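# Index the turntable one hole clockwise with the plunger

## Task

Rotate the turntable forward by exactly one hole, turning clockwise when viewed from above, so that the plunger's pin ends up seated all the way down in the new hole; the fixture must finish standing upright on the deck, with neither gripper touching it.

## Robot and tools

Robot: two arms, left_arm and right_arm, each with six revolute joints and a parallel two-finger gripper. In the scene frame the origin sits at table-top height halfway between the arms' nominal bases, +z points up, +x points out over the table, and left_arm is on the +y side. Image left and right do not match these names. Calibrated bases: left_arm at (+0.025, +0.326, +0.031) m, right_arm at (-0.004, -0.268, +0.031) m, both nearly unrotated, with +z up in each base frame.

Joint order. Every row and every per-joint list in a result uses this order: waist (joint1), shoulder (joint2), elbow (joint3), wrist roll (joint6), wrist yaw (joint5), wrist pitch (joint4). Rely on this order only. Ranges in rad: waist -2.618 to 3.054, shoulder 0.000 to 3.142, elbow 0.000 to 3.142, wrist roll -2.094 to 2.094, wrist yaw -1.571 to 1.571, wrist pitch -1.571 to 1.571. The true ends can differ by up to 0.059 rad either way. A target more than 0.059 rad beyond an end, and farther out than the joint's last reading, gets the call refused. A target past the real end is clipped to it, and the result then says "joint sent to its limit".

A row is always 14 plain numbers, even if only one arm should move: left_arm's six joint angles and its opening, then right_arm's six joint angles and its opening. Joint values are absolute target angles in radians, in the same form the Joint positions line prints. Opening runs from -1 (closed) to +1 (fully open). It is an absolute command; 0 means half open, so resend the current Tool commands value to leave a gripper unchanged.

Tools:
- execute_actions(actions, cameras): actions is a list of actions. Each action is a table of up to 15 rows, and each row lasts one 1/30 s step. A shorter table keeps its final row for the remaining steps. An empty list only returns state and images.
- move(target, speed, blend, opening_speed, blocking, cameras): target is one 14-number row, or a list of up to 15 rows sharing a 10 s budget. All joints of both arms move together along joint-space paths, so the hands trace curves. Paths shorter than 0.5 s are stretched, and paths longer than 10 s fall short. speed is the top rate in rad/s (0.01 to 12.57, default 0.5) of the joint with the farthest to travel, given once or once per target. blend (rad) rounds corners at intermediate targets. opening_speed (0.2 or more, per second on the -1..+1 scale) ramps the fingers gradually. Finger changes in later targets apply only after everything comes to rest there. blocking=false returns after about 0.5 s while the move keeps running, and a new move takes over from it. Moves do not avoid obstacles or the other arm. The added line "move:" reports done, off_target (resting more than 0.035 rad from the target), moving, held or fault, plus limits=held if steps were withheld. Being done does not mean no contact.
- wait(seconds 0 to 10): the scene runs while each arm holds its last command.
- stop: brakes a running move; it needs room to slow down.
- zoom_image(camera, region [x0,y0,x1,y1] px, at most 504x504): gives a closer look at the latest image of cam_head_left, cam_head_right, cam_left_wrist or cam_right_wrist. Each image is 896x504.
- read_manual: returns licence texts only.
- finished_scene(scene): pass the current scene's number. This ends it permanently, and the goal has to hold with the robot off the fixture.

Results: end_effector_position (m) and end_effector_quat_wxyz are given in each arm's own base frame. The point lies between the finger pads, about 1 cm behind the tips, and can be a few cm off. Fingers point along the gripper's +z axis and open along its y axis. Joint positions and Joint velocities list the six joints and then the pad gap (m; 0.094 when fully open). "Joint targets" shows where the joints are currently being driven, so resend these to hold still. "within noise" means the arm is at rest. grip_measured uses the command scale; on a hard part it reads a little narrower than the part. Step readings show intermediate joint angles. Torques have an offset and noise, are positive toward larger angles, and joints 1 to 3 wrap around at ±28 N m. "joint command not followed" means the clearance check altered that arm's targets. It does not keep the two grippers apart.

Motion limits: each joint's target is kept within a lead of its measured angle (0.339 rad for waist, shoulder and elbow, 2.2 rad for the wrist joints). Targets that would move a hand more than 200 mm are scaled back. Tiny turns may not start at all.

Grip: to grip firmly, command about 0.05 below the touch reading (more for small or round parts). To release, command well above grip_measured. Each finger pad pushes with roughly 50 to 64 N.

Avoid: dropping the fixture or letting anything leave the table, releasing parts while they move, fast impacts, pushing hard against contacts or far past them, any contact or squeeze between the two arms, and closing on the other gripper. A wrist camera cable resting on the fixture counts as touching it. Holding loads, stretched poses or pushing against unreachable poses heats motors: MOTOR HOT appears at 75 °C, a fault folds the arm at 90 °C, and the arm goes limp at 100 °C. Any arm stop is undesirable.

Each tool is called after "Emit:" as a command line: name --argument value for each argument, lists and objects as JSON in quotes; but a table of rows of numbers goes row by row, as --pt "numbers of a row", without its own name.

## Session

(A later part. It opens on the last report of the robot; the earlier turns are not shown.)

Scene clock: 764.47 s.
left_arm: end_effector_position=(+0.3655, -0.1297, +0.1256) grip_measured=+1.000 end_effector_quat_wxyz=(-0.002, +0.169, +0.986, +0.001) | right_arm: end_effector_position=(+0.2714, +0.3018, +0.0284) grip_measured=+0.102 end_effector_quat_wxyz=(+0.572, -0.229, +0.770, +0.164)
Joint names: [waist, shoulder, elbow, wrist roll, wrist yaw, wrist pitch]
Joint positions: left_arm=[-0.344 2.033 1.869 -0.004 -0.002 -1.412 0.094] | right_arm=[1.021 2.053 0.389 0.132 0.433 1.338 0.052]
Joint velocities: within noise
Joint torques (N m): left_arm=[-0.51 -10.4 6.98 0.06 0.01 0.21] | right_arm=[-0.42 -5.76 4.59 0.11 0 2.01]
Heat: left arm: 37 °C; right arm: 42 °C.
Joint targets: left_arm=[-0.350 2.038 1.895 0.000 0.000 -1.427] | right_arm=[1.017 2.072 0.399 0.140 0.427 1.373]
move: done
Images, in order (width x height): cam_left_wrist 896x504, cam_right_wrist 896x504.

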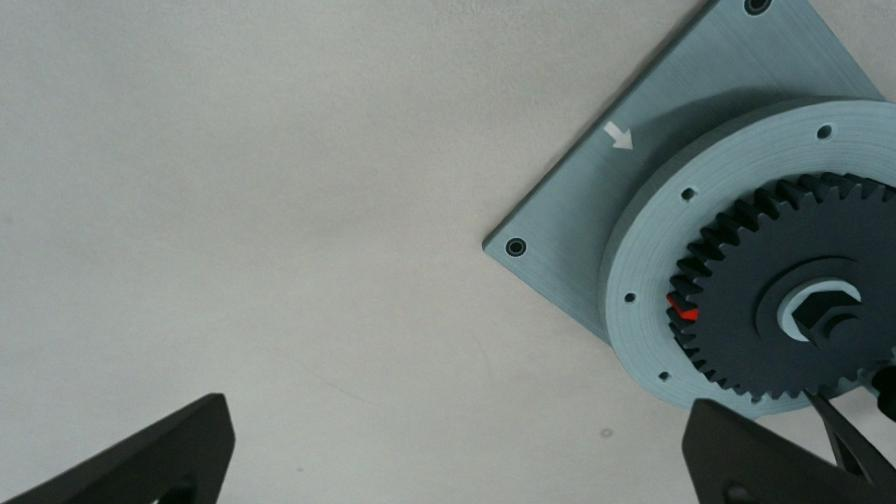

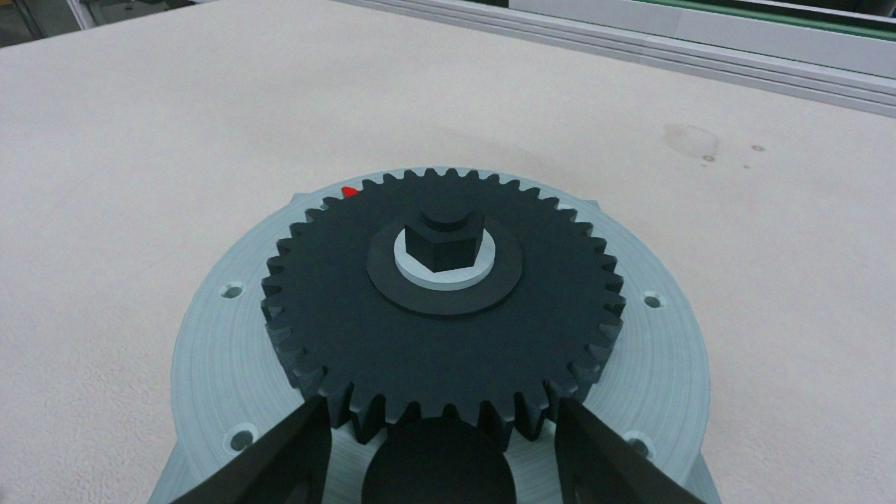

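Emit:
move --target '[-0.35, 2.0385, 1.895, 0, 0, -1.4275, 1, 1.017, 2.0722, 0.3992, 0.14, 0.427, 1.373, -0.7]' --speed 0.4 --opening_speed 0.3 --cameras '["cam_right_wrist", "cam_head_right"]'

Scene clock: 775.83 s.
left_arm: end_effector_position=(+0.3654, -0.1296, +0.1256) grip_measured=+1.000 end_effector_quat_wxyz=(-0.003, +0.169, +0.986, +0.001) | right_arm: end_effector_position=(+0.2715, +0.3025, +0.0299) grip_measured=-0.137 end_effector_quat_wxyz=(+0.574, -0.227, +0.769, +0.167)
Joint names: [waist, shoulder, elbow, wrist roll, wrist yaw, wrist pitch]
Joint positions: left_arm=[-0.344 2.033 1.869 -0.004 -0.002 -1.412 0.094] | right_arm=[1.021 2.053 0.389 0.133 0.431 1.345 0.041]
Joint velocities: within noise
Joint torques (N m): left_arm=[-0.53 -10.44 6.94 0.07 0.01 0.21] | right_arm=[-0.51 -5.81 4.62 0.1 0.02 1.94]
Heat: left arm: 37 °C; right arm: 43 °C.
Joint targets: left_arm=[-0.350 2.038 1.895 0.000 0.000 -1.428] | right_arm=[1.017 2.072 0.399 0.140 0.427 1.373]
move: done
Images, in order (width x height): cam_head_right 896x504, cam_right_wrist 896x504.

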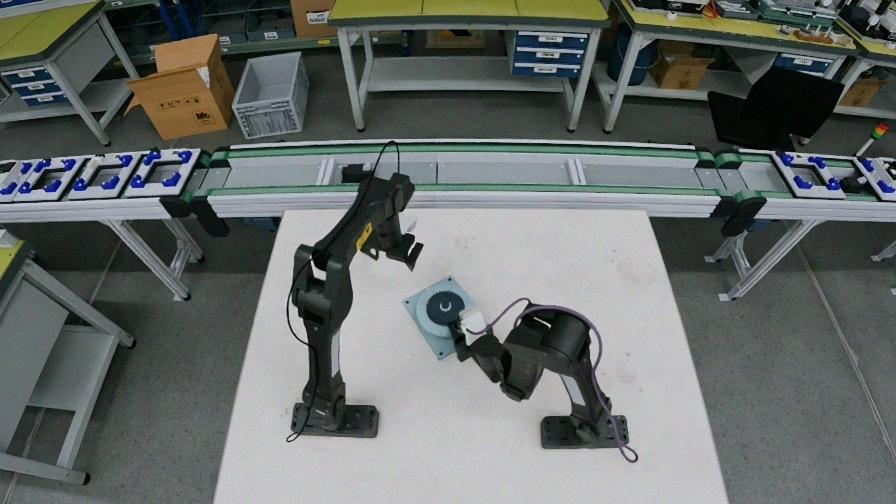

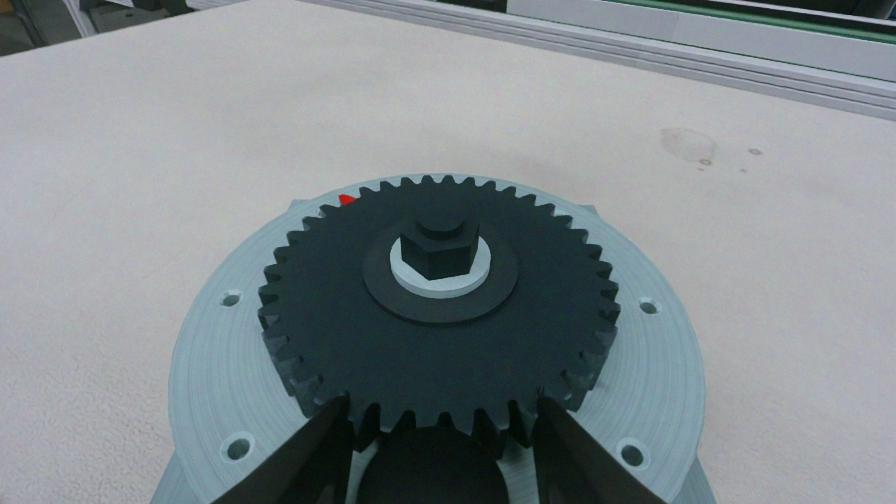

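Emit:
zoom_image --camera "cam_right_wrist" --region '[250, 340, 650, 504]'

Emit:
zoom_image --camera "cam_head_right" --region '[400, 260, 520, 370]'

Scaled by 1.260 from the camera's 896x504 image, which has a finer 1280x720 frame.

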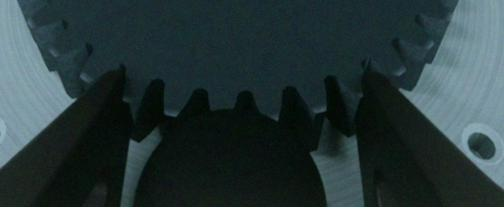

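Scaled by 4.200 from the camera's 896x504 image, which has a finer 1280x720 frame.

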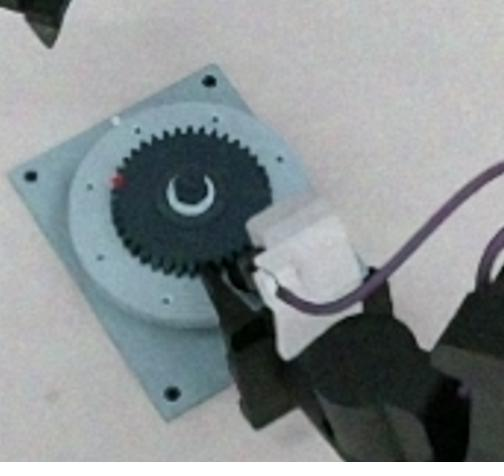

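Emit:
move --pt "-0.35 2.0385 1.895 0 0 -1.4275 1 1.017 2.0722 0.3992 0.14 0.427 1.373 0.1" --pt "-0.35 2.0385 1.895 0 0 -1.4275 1 1.11 1.7932 0.4023 0.14 0.53 1.0909 0.1" --pt "-0.35 2.0385 1.895 0 0 -1.4275 1 1.032 1.7932 0.37 0.14 0.442 1.11 0.1" --pt "-0.35 2.0385 1.895 0 0 -1.4275 1 1.032 2.0663 0.3702 0.14 0.442 1.396 0.1" --speed 0.4 --cameras '["cam_right_wrist", "cam_left_wrist"]'

Scene clock: 834.27 s.
left_arm: end_effector_position=(+0.3654, -0.1296, +0.1256) grip_measured=+1.000 end_effector_quat_wxyz=(-0.003, +0.169, +0.986, +0.001) | right_arm: end_effector_position=(+0.2676, +0.3027, +0.0337) grip_measured=+0.098 end_effector_quat_wxyz=(+0.580, -0.225, +0.765, +0.169)
Joint names: [waist, shoulder, elbow, wrist roll, wrist yaw, wrist pitch]
Joint positions: left_arm=[-0.344 2.033 1.869 -0.004 -0.002 -1.412 0.094] | right_arm=[1.036 2.049 0.377 0.133 0.447 1.367 0.052]
Joint velocities: within noise
Joint torques (N m): left_arm=[-0.55 -10.4 6.95 0.07 0.02 0.21] | right_arm=[-0.49 -5.86 2.88 0.09 0.01 1.95]
Heat: left arm: 38 °C; right arm: 43 °C.
Joint targets: left_arm=[-0.350 2.038 1.895 0.000 0.000 -1.428] | right_arm=[1.032 2.066 0.370 0.140 0.442 1.396]
move: done
Images, in order (width x height): cam_left_wrist 896x504, cam_right_wrist 896x504.

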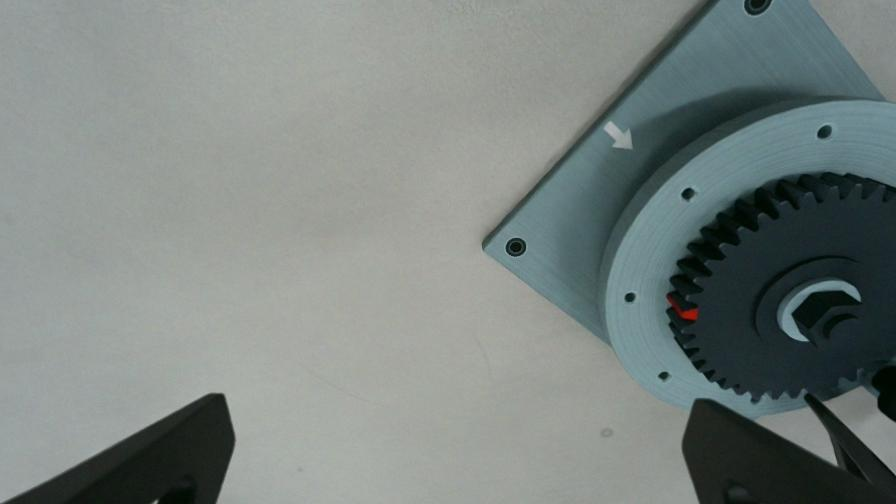

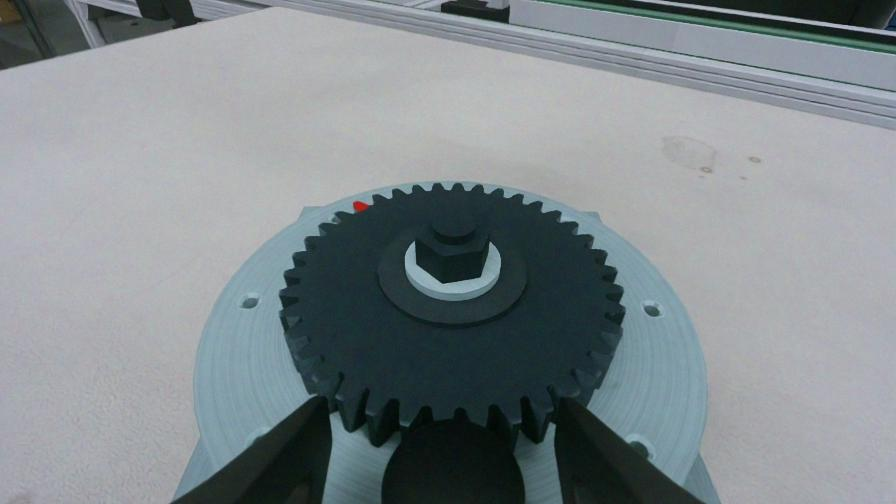

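Emit:
move --pt "-0.35 2.0385 1.895 0 0 -1.4275 1 1.11 1.7932 0.42 0.14 0.53 1.0909 0.1" --pt "-0.35 2.0385 1.895 0 0 -1.4275 1 1.036 1.7932 0.42 0.14 0.446 1.11 0.1" --pt "-0.35 2.0385 1.895 0 0 -1.4275 1 1.036 2.0895 0.346 0.14 0.446 1.442 0.1" --speed 0.4 --cameras '["cam_right_wrist", "cam_left_wrist"]'

Scene clock: 867.00 s.
left_arm: end_effector_position=(+0.3654, -0.1296, +0.1256) grip_measured=+1.000 end_effector_quat_wxyz=(-0.003, +0.169, +0.986, +0.001) | right_arm: end_effector_position=(+0.2636, +0.2977, +0.0303) grip_measured=+0.098 end_effector_quat_wxyz=(+0.580, -0.225, +0.764, +0.169)
Joint names: [waist, shoulder, elbow, wrist roll, wrist yaw, wrist pitch]
Joint positions: left_arm=[-0.344 2.033 1.869 -0.004 -0.002 -1.412 0.094] | right_arm=[1.04 2.07 0.353 0.134 0.452 1.414 0.052]
Joint velocities: within noise
Joint torques (N m): left_arm=[-0.51 -10.44 6.94 0.06 0.01 0.21] | right_arm=[-0.49 -5.56 2.55 0.08 0 1.94]
Heat: left arm: 38 °C; right arm: 43 °C.
Joint targets: left_arm=[-0.350 2.038 1.895 0.000 0.000 -1.428] | right_arm=[1.036 2.089 0.346 0.140 0.446 1.442]
move: done
Images, in order (width x height): cam_left_wrist 896x504, cam_right_wrist 896x504.

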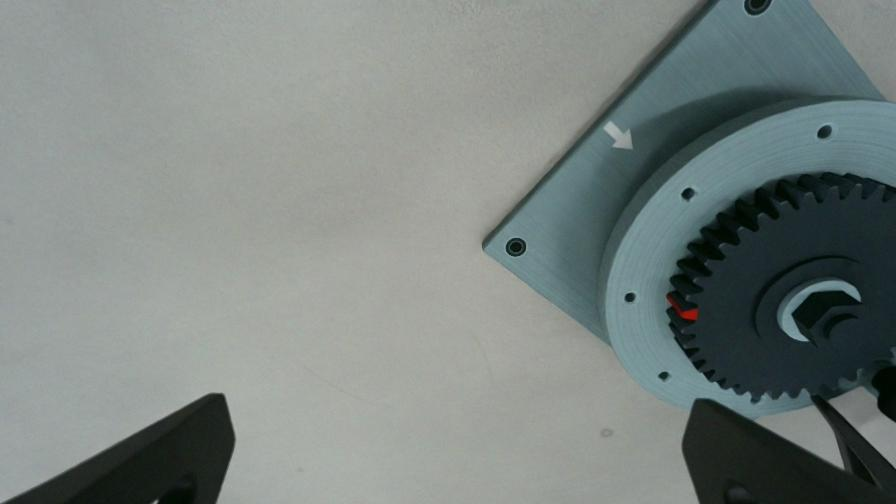

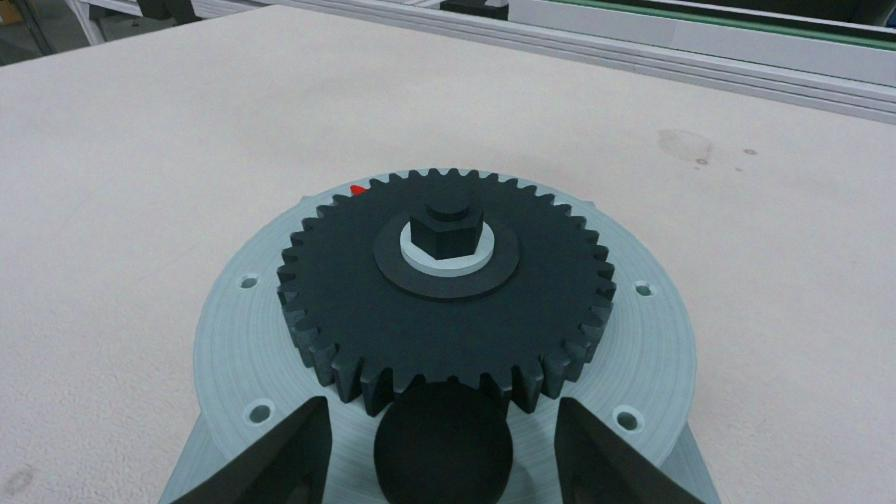

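Emit:
move --target '[-0.35, 2.0385, 1.895, 0, 0, -1.4275, 1, 1.036, 2.0895, 0.346, 0.14, 0.446, 1.442, -0.65]' --speed 0.4 --opening_speed 0.4 --cameras '["cam_right_wrist"]'

Scene clock: 877.70 s.
left_arm: end_effector_position=(+0.3654, -0.1296, +0.1256) grip_measured=+1.000 end_effector_quat_wxyz=(-0.003, +0.169, +0.986, +0.001) | right_arm: end_effector_position=(+0.2635, +0.2980, +0.0304) grip_measured=-0.481 end_effector_quat_wxyz=(+0.580, -0.225, +0.764, +0.170)
Joint names: [waist, shoulder, elbow, wrist roll, wrist yaw, wrist pitch]
Joint positions: left_arm=[-0.344 2.033 1.869 -0.004 -0.002 -1.412 0.094] | right_arm=[1.04 2.07 0.353 0.134 0.45 1.415 0.024]
Joint velocities: within noise
Joint torques (N m): left_arm=[-0.53 -10.39 6.93 0.07 0.01 0.21] | right_arm=[-0.51 -5.59 2.59 0.09 0.02 1.92]
Heat: left arm: 38 °C; right arm: 43 °C.
Joint targets: left_arm=[-0.350 2.038 1.895 0.000 0.000 -1.428] | right_arm=[1.036 2.089 0.346 0.140 0.446 1.442]
move: done
Images, in order (width x height): cam_right_wrist 896x504.

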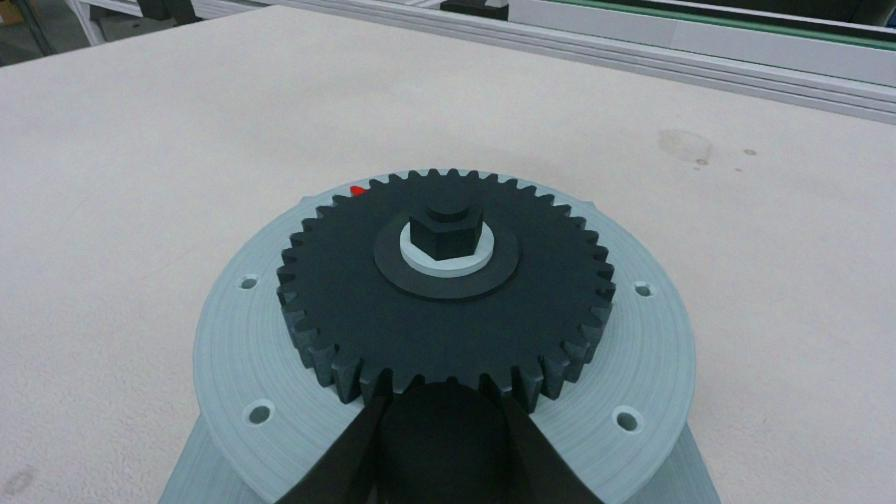

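Emit:
move --pt "-0.55 1.95 1.82 -0.7 0 -1.36 0.4 1.036 2.0895 0.346 0.14 0.446 1.442 -0.65" --pt "-0.725 2.056 1.72 -1.02 0 -1.24 0.4 1.036 2.0895 0.346 0.14 0.446 1.442 -0.65" --speed 0.5

Scene clock: 934.63 s.
left_arm: end_effector_position=(+0.2938, -0.2593, +0.0871) grip_measured=+0.402 end_effector_quat_wxyz=(+0.000, -0.141, +0.990, -0.001) | right_arm: end_effector_position=(+0.2635, +0.2980, +0.0304) grip_measured=-0.481 end_effector_quat_wxyz=(+0.580, -0.225, +0.764, +0.170)
Joint names: [waist, shoulder, elbow, wrist roll, wrist yaw, wrist pitch]
Joint positions: left_arm=[-0.725 2.042 1.73 -1.009 0.001 -1.256 0.066] | right_arm=[1.04 2.07 0.353 0.134 0.45 1.415 0.024]
Joint velocities: within noise
Joint torques (N m): left_arm=[-0.02 -9.74 4.18 -0.11 -0.02 0.58] | right_arm=[-0.53 -5.56 2.58 0.1 0.02 1.95]
Heat: left arm: 38 °C; right arm: 43 °C.
Joint targets: left_arm=[-0.725 2.056 1.720 -1.020 0.000 -1.240] | right_arm=[1.036 2.089 0.346 0.140 0.446 1.442]
move: done

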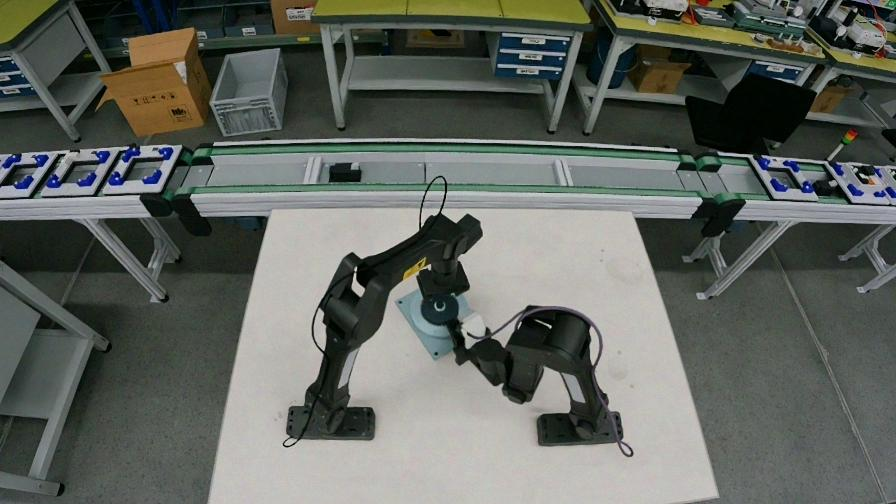

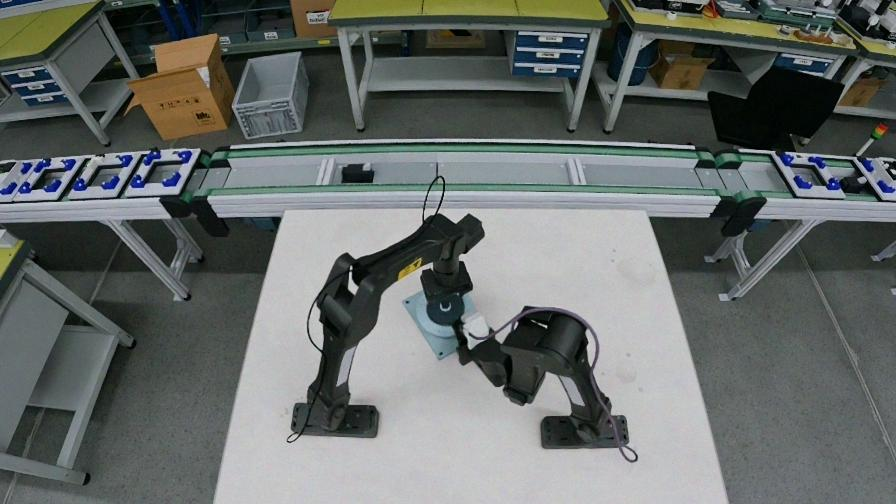

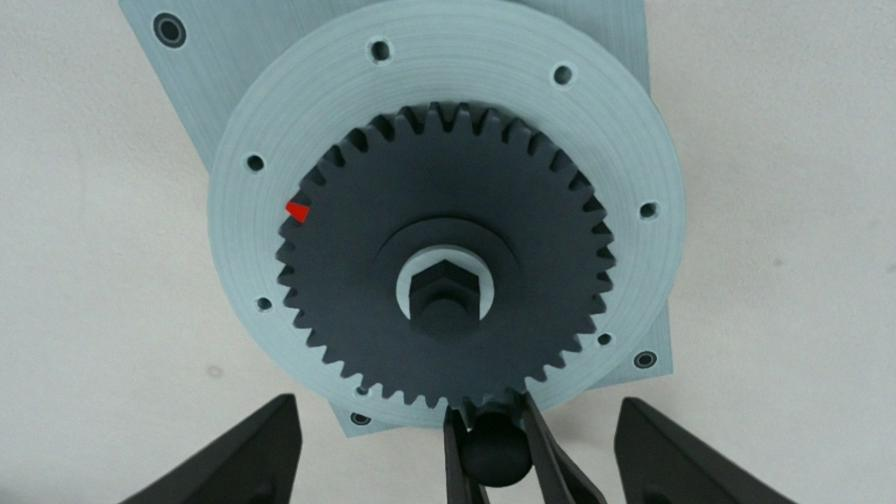

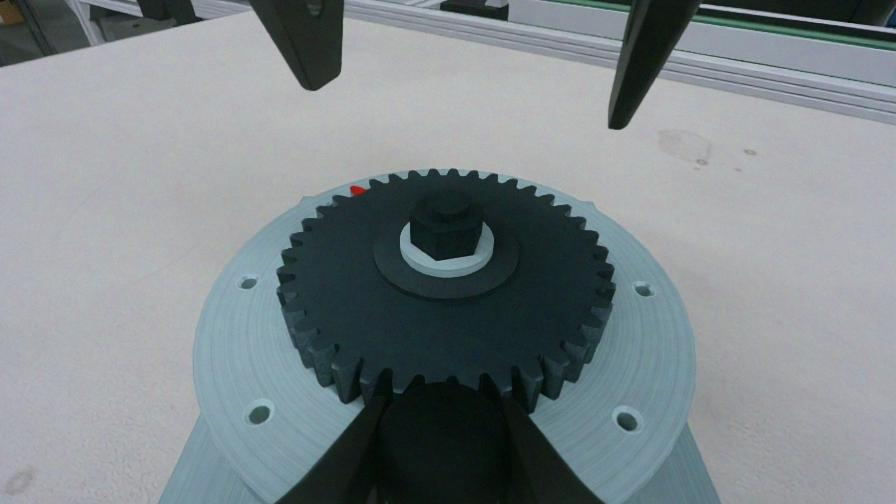

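Emit:
zoom_image --camera "cam_left_wrist" --region '[365, 220, 525, 350]'

Scaled by 3.150 from the camera's 896x504 image, which has a finer 1280x720 frame.

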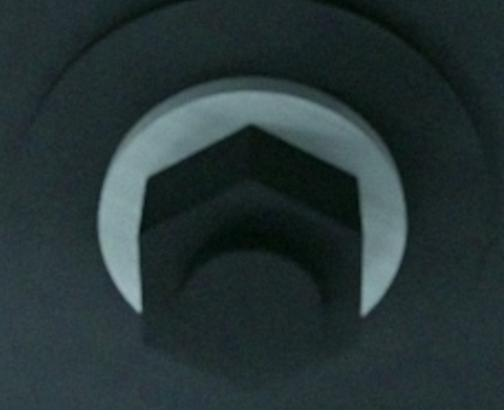

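Emit:
move --pt "-0.60 1.95 1.70 -0.9 0 -1.22 0.1 1.036 2.0895 0.346 0.14 0.446 1.442 -0.65" --pt "-0.722 2.0734 1.577 -1.02 0 -1.079 0.1 1.036 2.0895 0.346 0.14 0.446 1.442 -0.65" --speed 0.4 --cameras '["cam_left_wrist", "cam_right_wrist"]'

Scene clock: 998.57 s.
left_arm: end_effector_position=(+0.2901, -0.2580, +0.0417) grip_measured=+0.102 end_effector_quat_wxyz=(-0.004, -0.140, +0.990, +0.001) | right_arm: end_effector_position=(+0.2635, +0.2980, +0.0304) grip_measured=-0.481 end_effector_quat_wxyz=(+0.580, -0.225, +0.764, +0.170)
Joint names: [waist, shoulder, elbow, wrist roll, wrist yaw, wrist pitch]
Joint positions: left_arm=[-0.727 2.066 1.583 -1.009 0.005 -1.095 0.052] | right_arm=[1.04 2.07 0.353 0.134 0.45 1.415 0.024]
Joint velocities: within noise
Joint torques (N m): left_arm=[0.43 -10.43 4.41 -0.11 -0.05 0.57] | right_arm=[-0.51 -5.61 2.58 0.09 0.03 1.94]
Heat: left arm: 38 °C; right arm: 43 °C.
Joint targets: left_arm=[-0.722 2.074 1.577 -1.020 0.000 -1.079] | right_arm=[1.036 2.089 0.346 0.140 0.446 1.442]
move: done
Images, in order (width x height): cam_left_wrist 896x504, cam_right_wrist 896x504.

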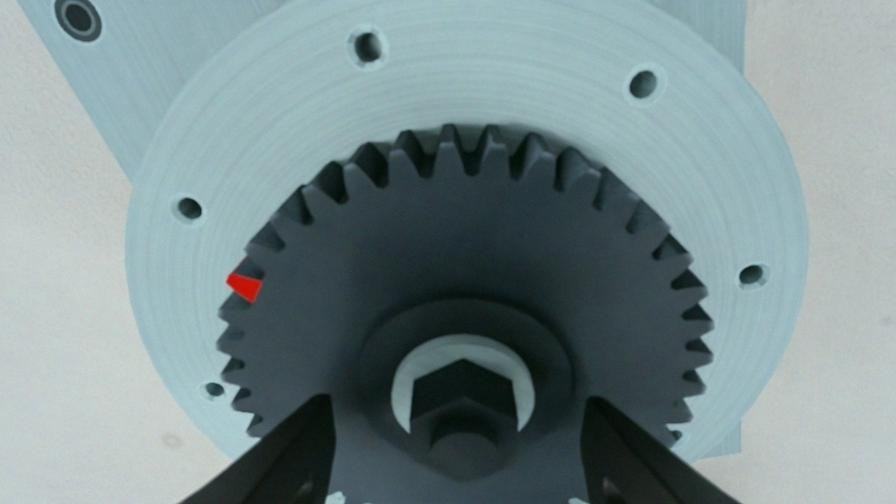

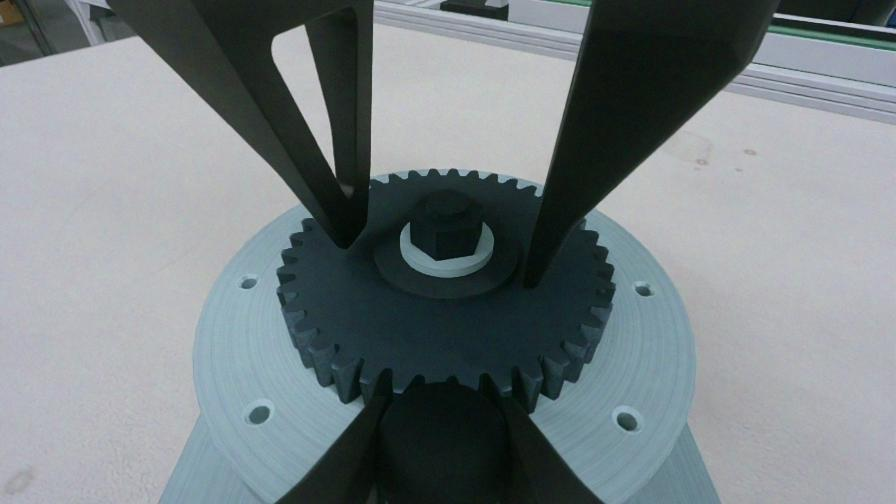

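Emit:
zoom_image --camera "cam_left_wrist" --region '[350, 320, 580, 504]'

Emit:
zoom_image --camera "cam_right_wrist" --region '[280, 150, 600, 330]'

Scaled by 2.191 from the camera's 896x504 image, which has a finer 1280x720 frame.

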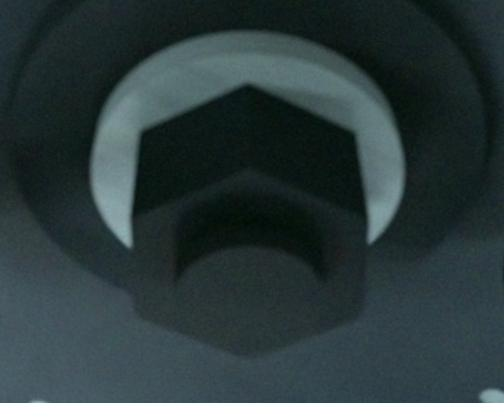

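Scaled by 1.575 from the camera's 896x504 image, which has a finer 1280x720 frame.

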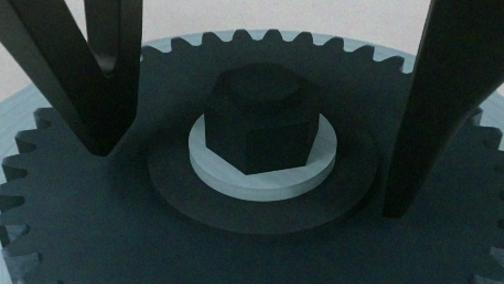

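Emit:
move --pt "-0.60 1.97 1.66 -0.9 0 -1.15 0.0 1.036 2.0895 0.346 0.14 0.446 1.442 -0.65" --pt "-0.715 2.081 1.576 -1.02 -0.003 -1.063 0.0 1.036 2.0895 0.346 0.14 0.446 1.442 -0.65" --speed 0.4 --cameras '["cam_left_wrist", "cam_right_wrist"]'

Scene clock: 1028.13 s.
left_arm: end_effector_position=(+0.2943, -0.2587, +0.0398) grip_measured=+0.002 end_effector_quat_wxyz=(-0.001, -0.143, +0.990, -0.003) | right_arm: end_effector_position=(+0.2635, +0.2980, +0.0304) grip_measured=-0.481 end_effector_quat_wxyz=(+0.580, -0.225, +0.764, +0.170)
Joint names: [waist, shoulder, elbow, wrist roll, wrist yaw, wrist pitch]
Joint positions: left_arm=[-0.722 2.071 1.583 -1.009 0.004 -1.079 0.047] | right_arm=[1.04 2.07 0.353 0.134 0.45 1.415 0.024]
Joint velocities: within noise
Joint torques (N m): left_arm=[0.49 -10.19 4.27 -0.11 -0.07 0.62] | right_arm=[-0.47 -5.59 2.61 0.09 0.02 1.94]
Heat: left arm: 37 °C; right arm: 43 °C.
Joint targets: left_arm=[-0.715 2.081 1.576 -1.020 -0.003 -1.063] | right_arm=[1.036 2.089 0.346 0.140 0.446 1.442]
move: done
Images, in order (width x height): cam_left_wrist 896x504, cam_right_wrist 896x504.

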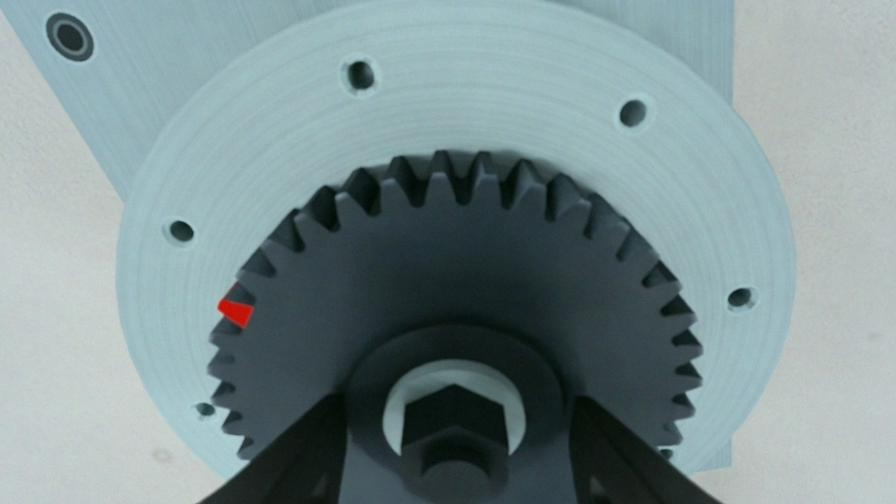

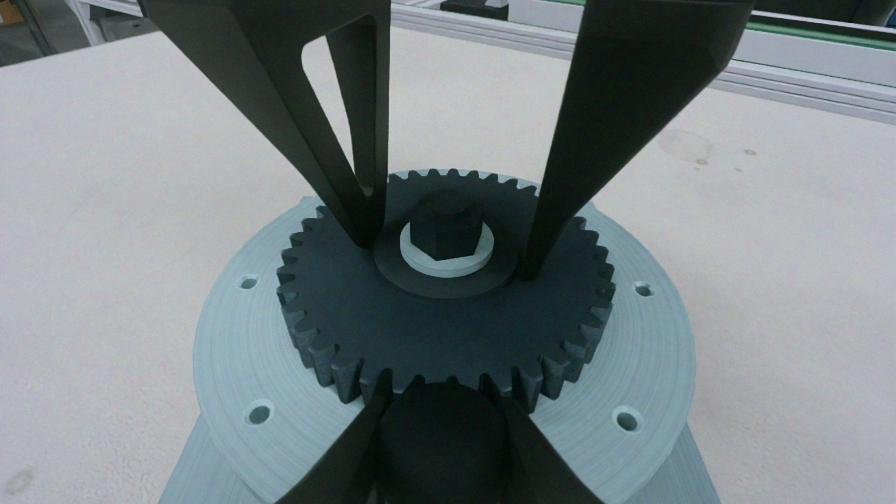

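Emit:
move --target '[-0.715, 2.081, 1.576, -1.02, -0.003, -1.063, -0.78, 1.036, 2.0895, 0.346, 0.14, 0.446, 1.442, -0.65]' --speed 0.4 --opening_speed 0.4 --cameras '["cam_left_wrist", "cam_right_wrist"]'

Scene clock: 1038.47 s.
left_arm: end_effector_position=(+0.2953, -0.2575, +0.0398) grip_measured=-0.473 end_effector_quat_wxyz=(+0.002, -0.144, +0.990, +0.000) | right_arm: end_effector_position=(+0.2635, +0.2980, +0.0304) grip_measured=-0.481 end_effector_quat_wxyz=(+0.580, -0.225, +0.764, +0.170)
Joint names: [waist, shoulder, elbow, wrist roll, wrist yaw, wrist pitch]
Joint positions: left_arm=[-0.721 2.071 1.583 -1.011 -0.003 -1.079 0.025] | right_arm=[1.04 2.07 0.353 0.134 0.45 1.415 0.024]
Joint velocities: within noise
Joint torques (N m): left_arm=[0.44 -10.26 4.25 -0.09 -0.01 0.61] | right_arm=[-0.5 -5.6 2.62 0.09 0.02 1.94]
Heat: left arm: 37 °C; right arm: 43 °C.
Joint targets: left_arm=[-0.715 2.081 1.576 -1.020 -0.003 -1.063] | right_arm=[1.036 2.089 0.346 0.140 0.446 1.442]
move: done
Images, in order (width x height): cam_left_wrist 896x504, cam_right_wrist 896x504.

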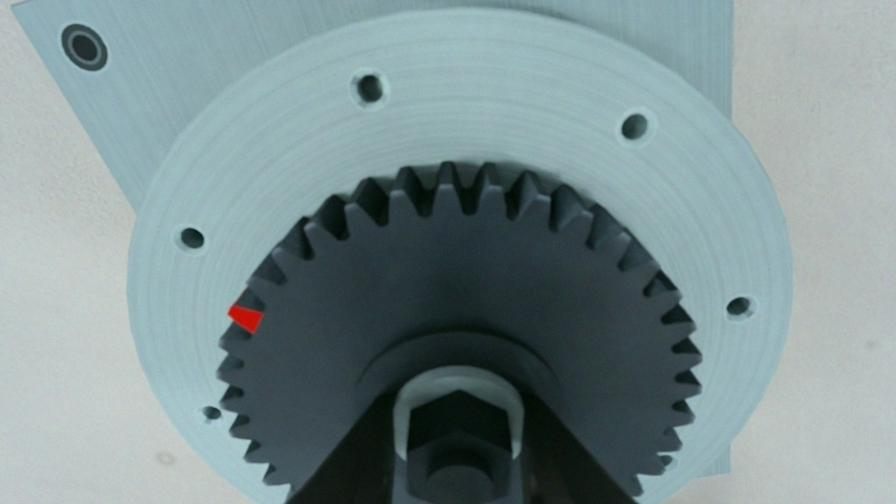

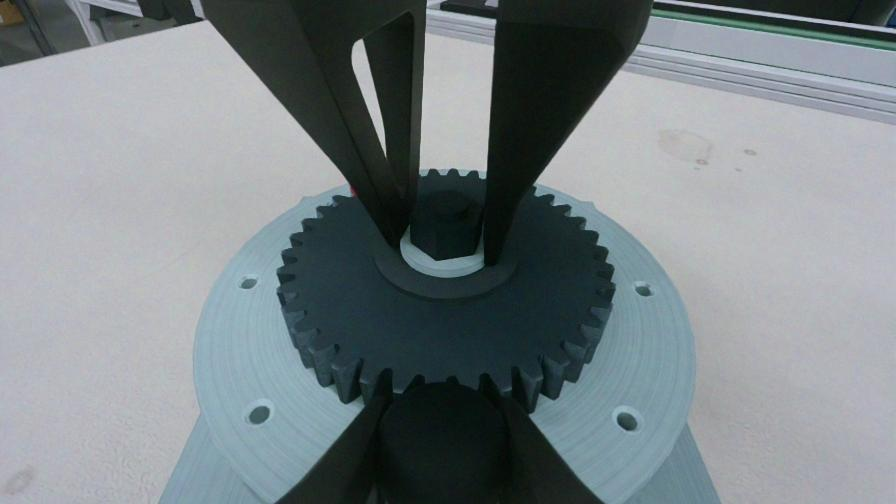

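Emit:
move --pt "-0.715 2.081 1.576 -1.02 -0.003 -1.063 0.0 1.036 2.0895 0.346 0.14 0.446 1.442 -0.65" --pt "-0.715 1.97 1.66 -0.95 0 -1.15 0.0 1.036 2.0895 0.346 0.14 0.446 1.442 -0.65" --pt "-0.62 1.97 1.66 -0.95 0.05 -1.15 0.0 1.036 2.0895 0.346 0.14 0.446 1.442 -0.65" --pt "-0.711 2.080 1.590 -1.02 -0.007 -1.082 0.0 1.036 2.0895 0.346 0.14 0.446 1.442 -0.65" --speed 0.4 --cameras '["cam_left_wrist", "cam_right_wrist"]'

Scene clock: 1065.00 s.
left_arm: end_effector_position=(+0.2946, -0.2570, +0.0422) grip_measured=-0.002 end_effector_quat_wxyz=(-0.004, -0.145, +0.989, +0.000) | right_arm: end_effector_position=(+0.2635, +0.2980, +0.0304) grip_measured=-0.481 end_effector_quat_wxyz=(+0.580, -0.225, +0.764, +0.170)
Joint names: [waist, shoulder, elbow, wrist roll, wrist yaw, wrist pitch]
Joint positions: left_arm=[-0.717 2.073 1.596 -1.009 0.006 -1.098 0.047] | right_arm=[1.04 2.07 0.353 0.134 0.45 1.415 0.024]
Joint velocities: within noise
Joint torques (N m): left_arm=[0.44 -10.44 4.27 -0.08 -0.16 0.59] | right_arm=[-0.47 -5.57 2.54 0.09 0.01 1.94]
Heat: left arm: 37 °C; right arm: 43 °C.
Joint targets: left_arm=[-0.711 2.080 1.590 -1.020 -0.007 -1.082] | right_arm=[1.036 2.089 0.346 0.140 0.446 1.442]
move: done
Images, in order (width x height): cam_left_wrist 896x504, cam_right_wrist 896x504.

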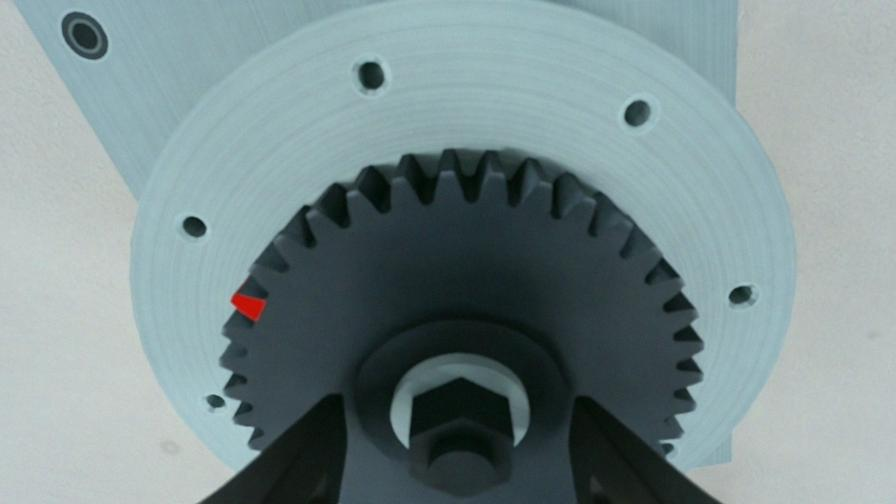

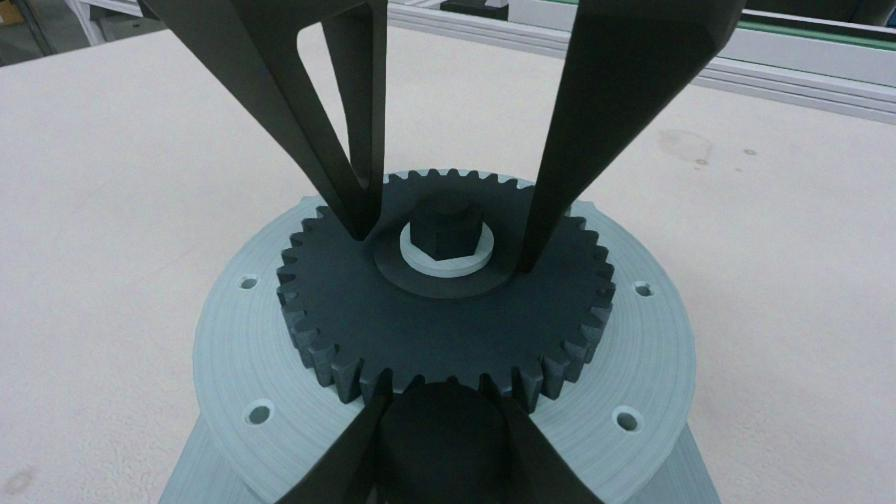

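Emit:
move --pt "-0.711 1.97 1.68 -0.95 0 -1.17 0.0 1.036 2.0895 0.346 0.14 0.446 1.442 -0.65" --pt "-0.62 1.97 1.68 -0.95 0.05 -1.17 0.0 1.036 2.0895 0.346 0.14 0.446 1.442 -0.65" --pt "-0.711 2.0756 1.5945 -1.02 -0.007 -1.0867 0.0 1.036 2.0895 0.346 0.14 0.446 1.442 -0.65" --speed 0.4 --cameras '["cam_left_wrist", "cam_right_wrist"]'

Emit:
move --target '[-0.711, 2.0756, 1.5945, -1.02, -0.007, -1.0867, -0.8, 1.036, 2.0895, 0.346, 0.14, 0.446, 1.442, -0.65]' --speed 0.4 --opening_speed 0.4 --cameras '["cam_left_wrist", "cam_right_wrist"]'

Scene clock: 1146.57 s.
left_arm: end_effector_position=(+0.2948, -0.2574, +0.0445) grip_measured=-0.002 end_effector_quat_wxyz=(-0.003, -0.145, +0.989, -0.001) | right_arm: end_effector_position=(+0.2635, +0.2980, +0.0304) grip_measured=-0.481 end_effector_quat_wxyz=(+0.580, -0.225, +0.764, +0.170)
Joint names: [waist, shoulder, elbow, wrist roll, wrist yaw, wrist pitch]
Joint positions: left_arm=[-0.717 2.07 1.6 -1.009 0.006 -1.103 0.047] | right_arm=[1.04 2.07 0.353 0.134 0.45 1.415 0.024]
Joint velocities: within noise
Joint torques (N m): left_arm=[0.5 -10.59 4.56 -0.11 -0.12 0.59] | right_arm=[-0.49 -5.61 2.59 0.11 0.02 1.94]
Heat: left arm: 40 °C; right arm: 44 °C.
Joint targets: left_arm=[-0.711 2.075 1.595 -1.020 -0.007 -1.087] | right_arm=[1.036 2.089 0.346 0.140 0.446 1.442]
move: done
Images, in order (width x height): cam_left_wrist 896x504, cam_right_wrist 896x504.

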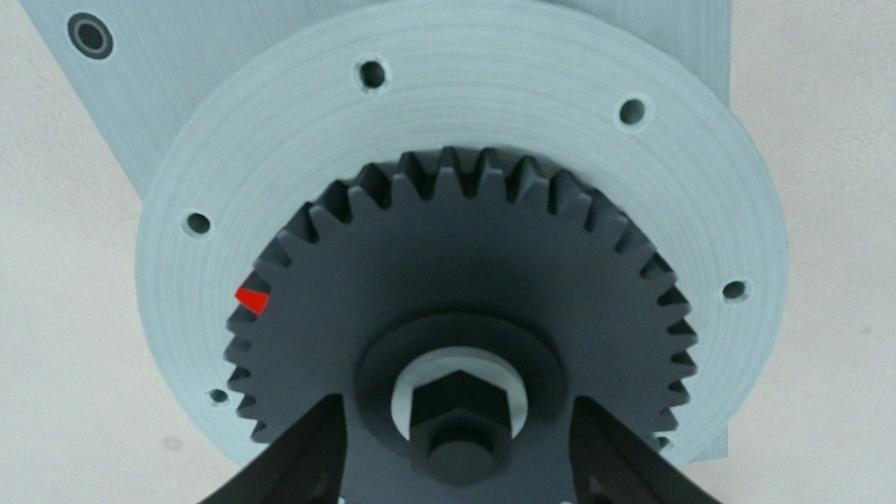

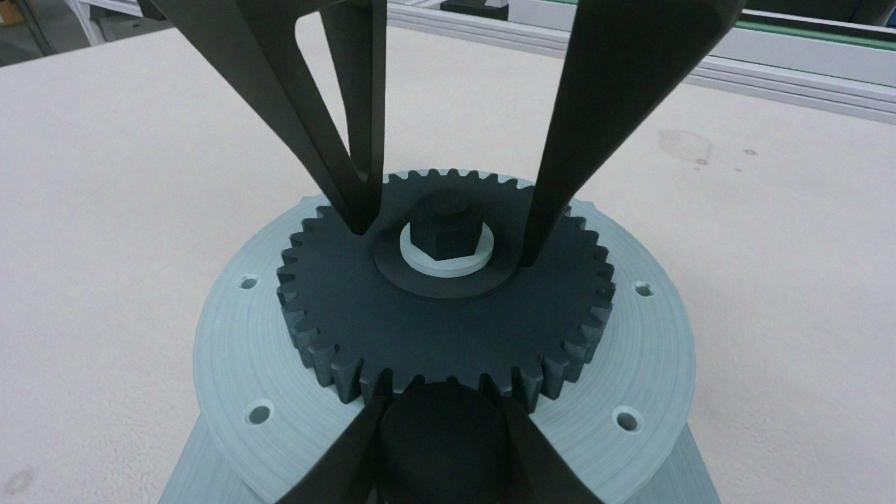

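Scene clock: 1148.77 s.
left_arm: end_effector_position=(+0.2949, -0.2573, +0.0445) grip_measured=-0.625 end_effector_quat_wxyz=(-0.003, -0.146, +0.989, -0.001) | right_arm: end_effector_position=(+0.2635, +0.2980, +0.0304) grip_measured=-0.481 end_effector_quat_wxyz=(+0.580, -0.225, +0.764, +0.170)
Joint names: [waist, shoulder, elbow, wrist roll, wrist yaw, wrist pitch]
Joint positions: left_arm=[-0.717 2.07 1.6 -1.01 0.005 -1.102 0.018] | right_arm=[1.04 2.07 0.353 0.134 0.45 1.415 0.024]
Joint velocities: within noise
Joint torques (N m): left_arm=[0.5 -10.63 4.44 -0.1 -0.12 0.59] | right_arm=[-0.5 -5.61 2.65 0.1 0.03 1.94]
Heat: left arm: 40 °C; right arm: 44 °C.
Joint targets: left_arm=[-0.711 2.075 1.595 -1.020 -0.007 -1.087] | right_arm=[1.036 2.089 0.346 0.140 0.446 1.442]
move: done
Images, in order (width x height): cam_left_wrist 896x504, cam_right_wrist 896x504.

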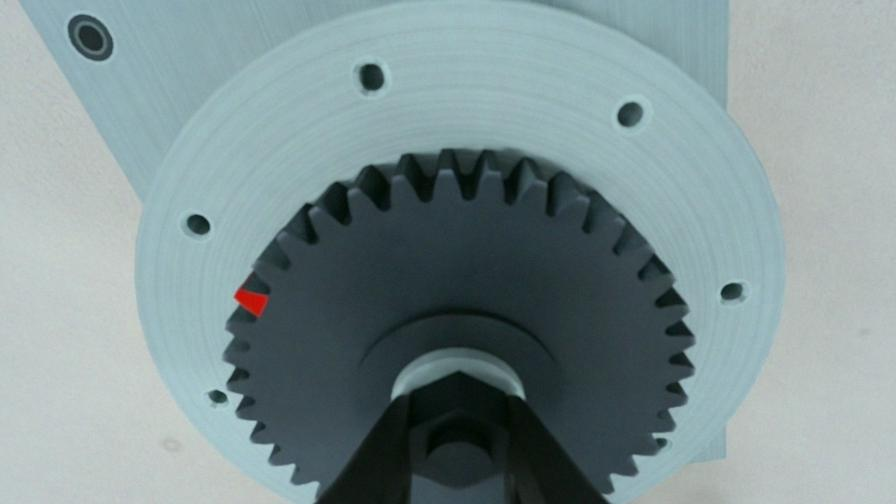

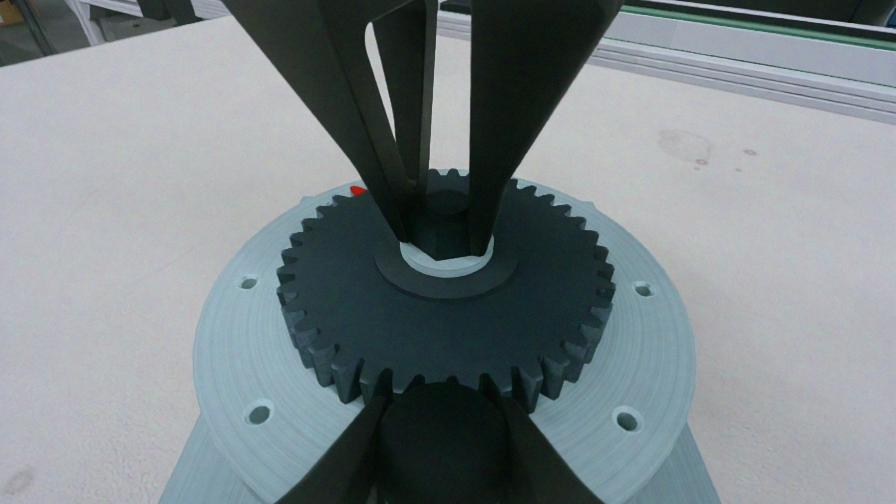

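Emit:
move --target '[-0.711, 2.0756, 1.5945, -1.02, -0.007, -1.0867, -0.8, 1.036, 2.018, 0.346, 0.14, 0.446, 1.357, -0.7]' --speed 0.1 --cameras '["cam_left_wrist", "cam_right_wrist"]'

Scene clock: 1174.40 s.
left_arm: end_effector_position=(+0.2949, -0.2573, +0.0445) grip_measured=-0.625 end_effector_quat_wxyz=(-0.003, -0.146, +0.989, -0.001) | right_arm: end_effector_position=(+0.2625, +0.2979, +0.0299) grip_measured=-0.481 end_effector_quat_wxyz=(+0.574, -0.231, +0.768, +0.167)
Joint names: [waist, shoulder, elbow, wrist roll, wrist yaw, wrist pitch]
Joint positions: left_arm=[-0.717 2.07 1.6 -1.01 0.005 -1.102 0.018] | right_arm=[1.04 2.045 0.353 0.134 0.445 1.371 0.024]
Joint velocities: within noise
Joint torques (N m): left_arm=[0.49 -10.62 4.42 -0.1 -0.11 0.59] | right_arm=[-0.5 -9.18 2.77 0.08 0.07 1.56]
Heat: left arm: 39 °C; right arm: 44 °C.
Joint targets: left_arm=[-0.711 2.075 1.595 -1.020 -0.007 -1.087] | right_arm=[1.036 2.018 0.346 0.140 0.446 1.357]
move: done
Images, in order (width x height): cam_left_wrist 896x504, cam_right_wrist 896x504.

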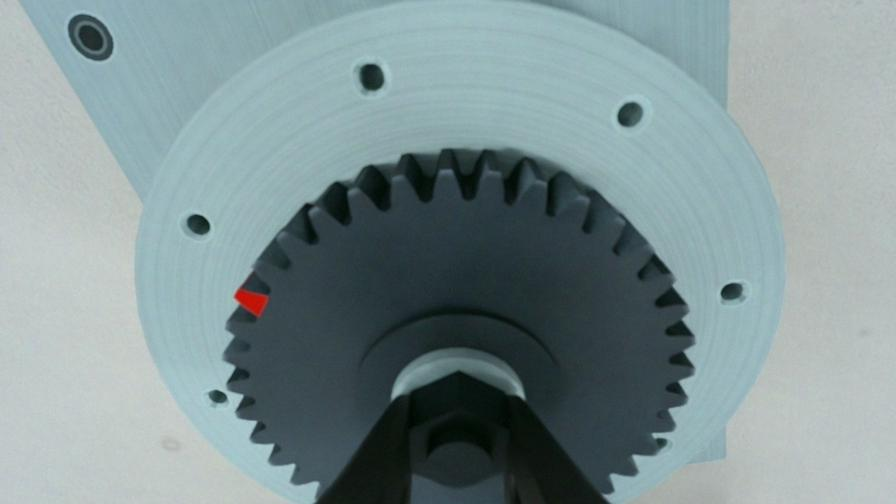

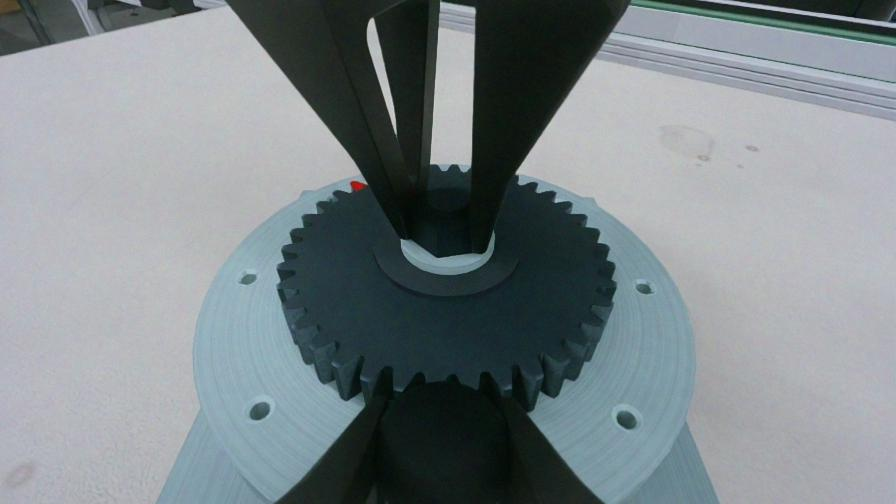

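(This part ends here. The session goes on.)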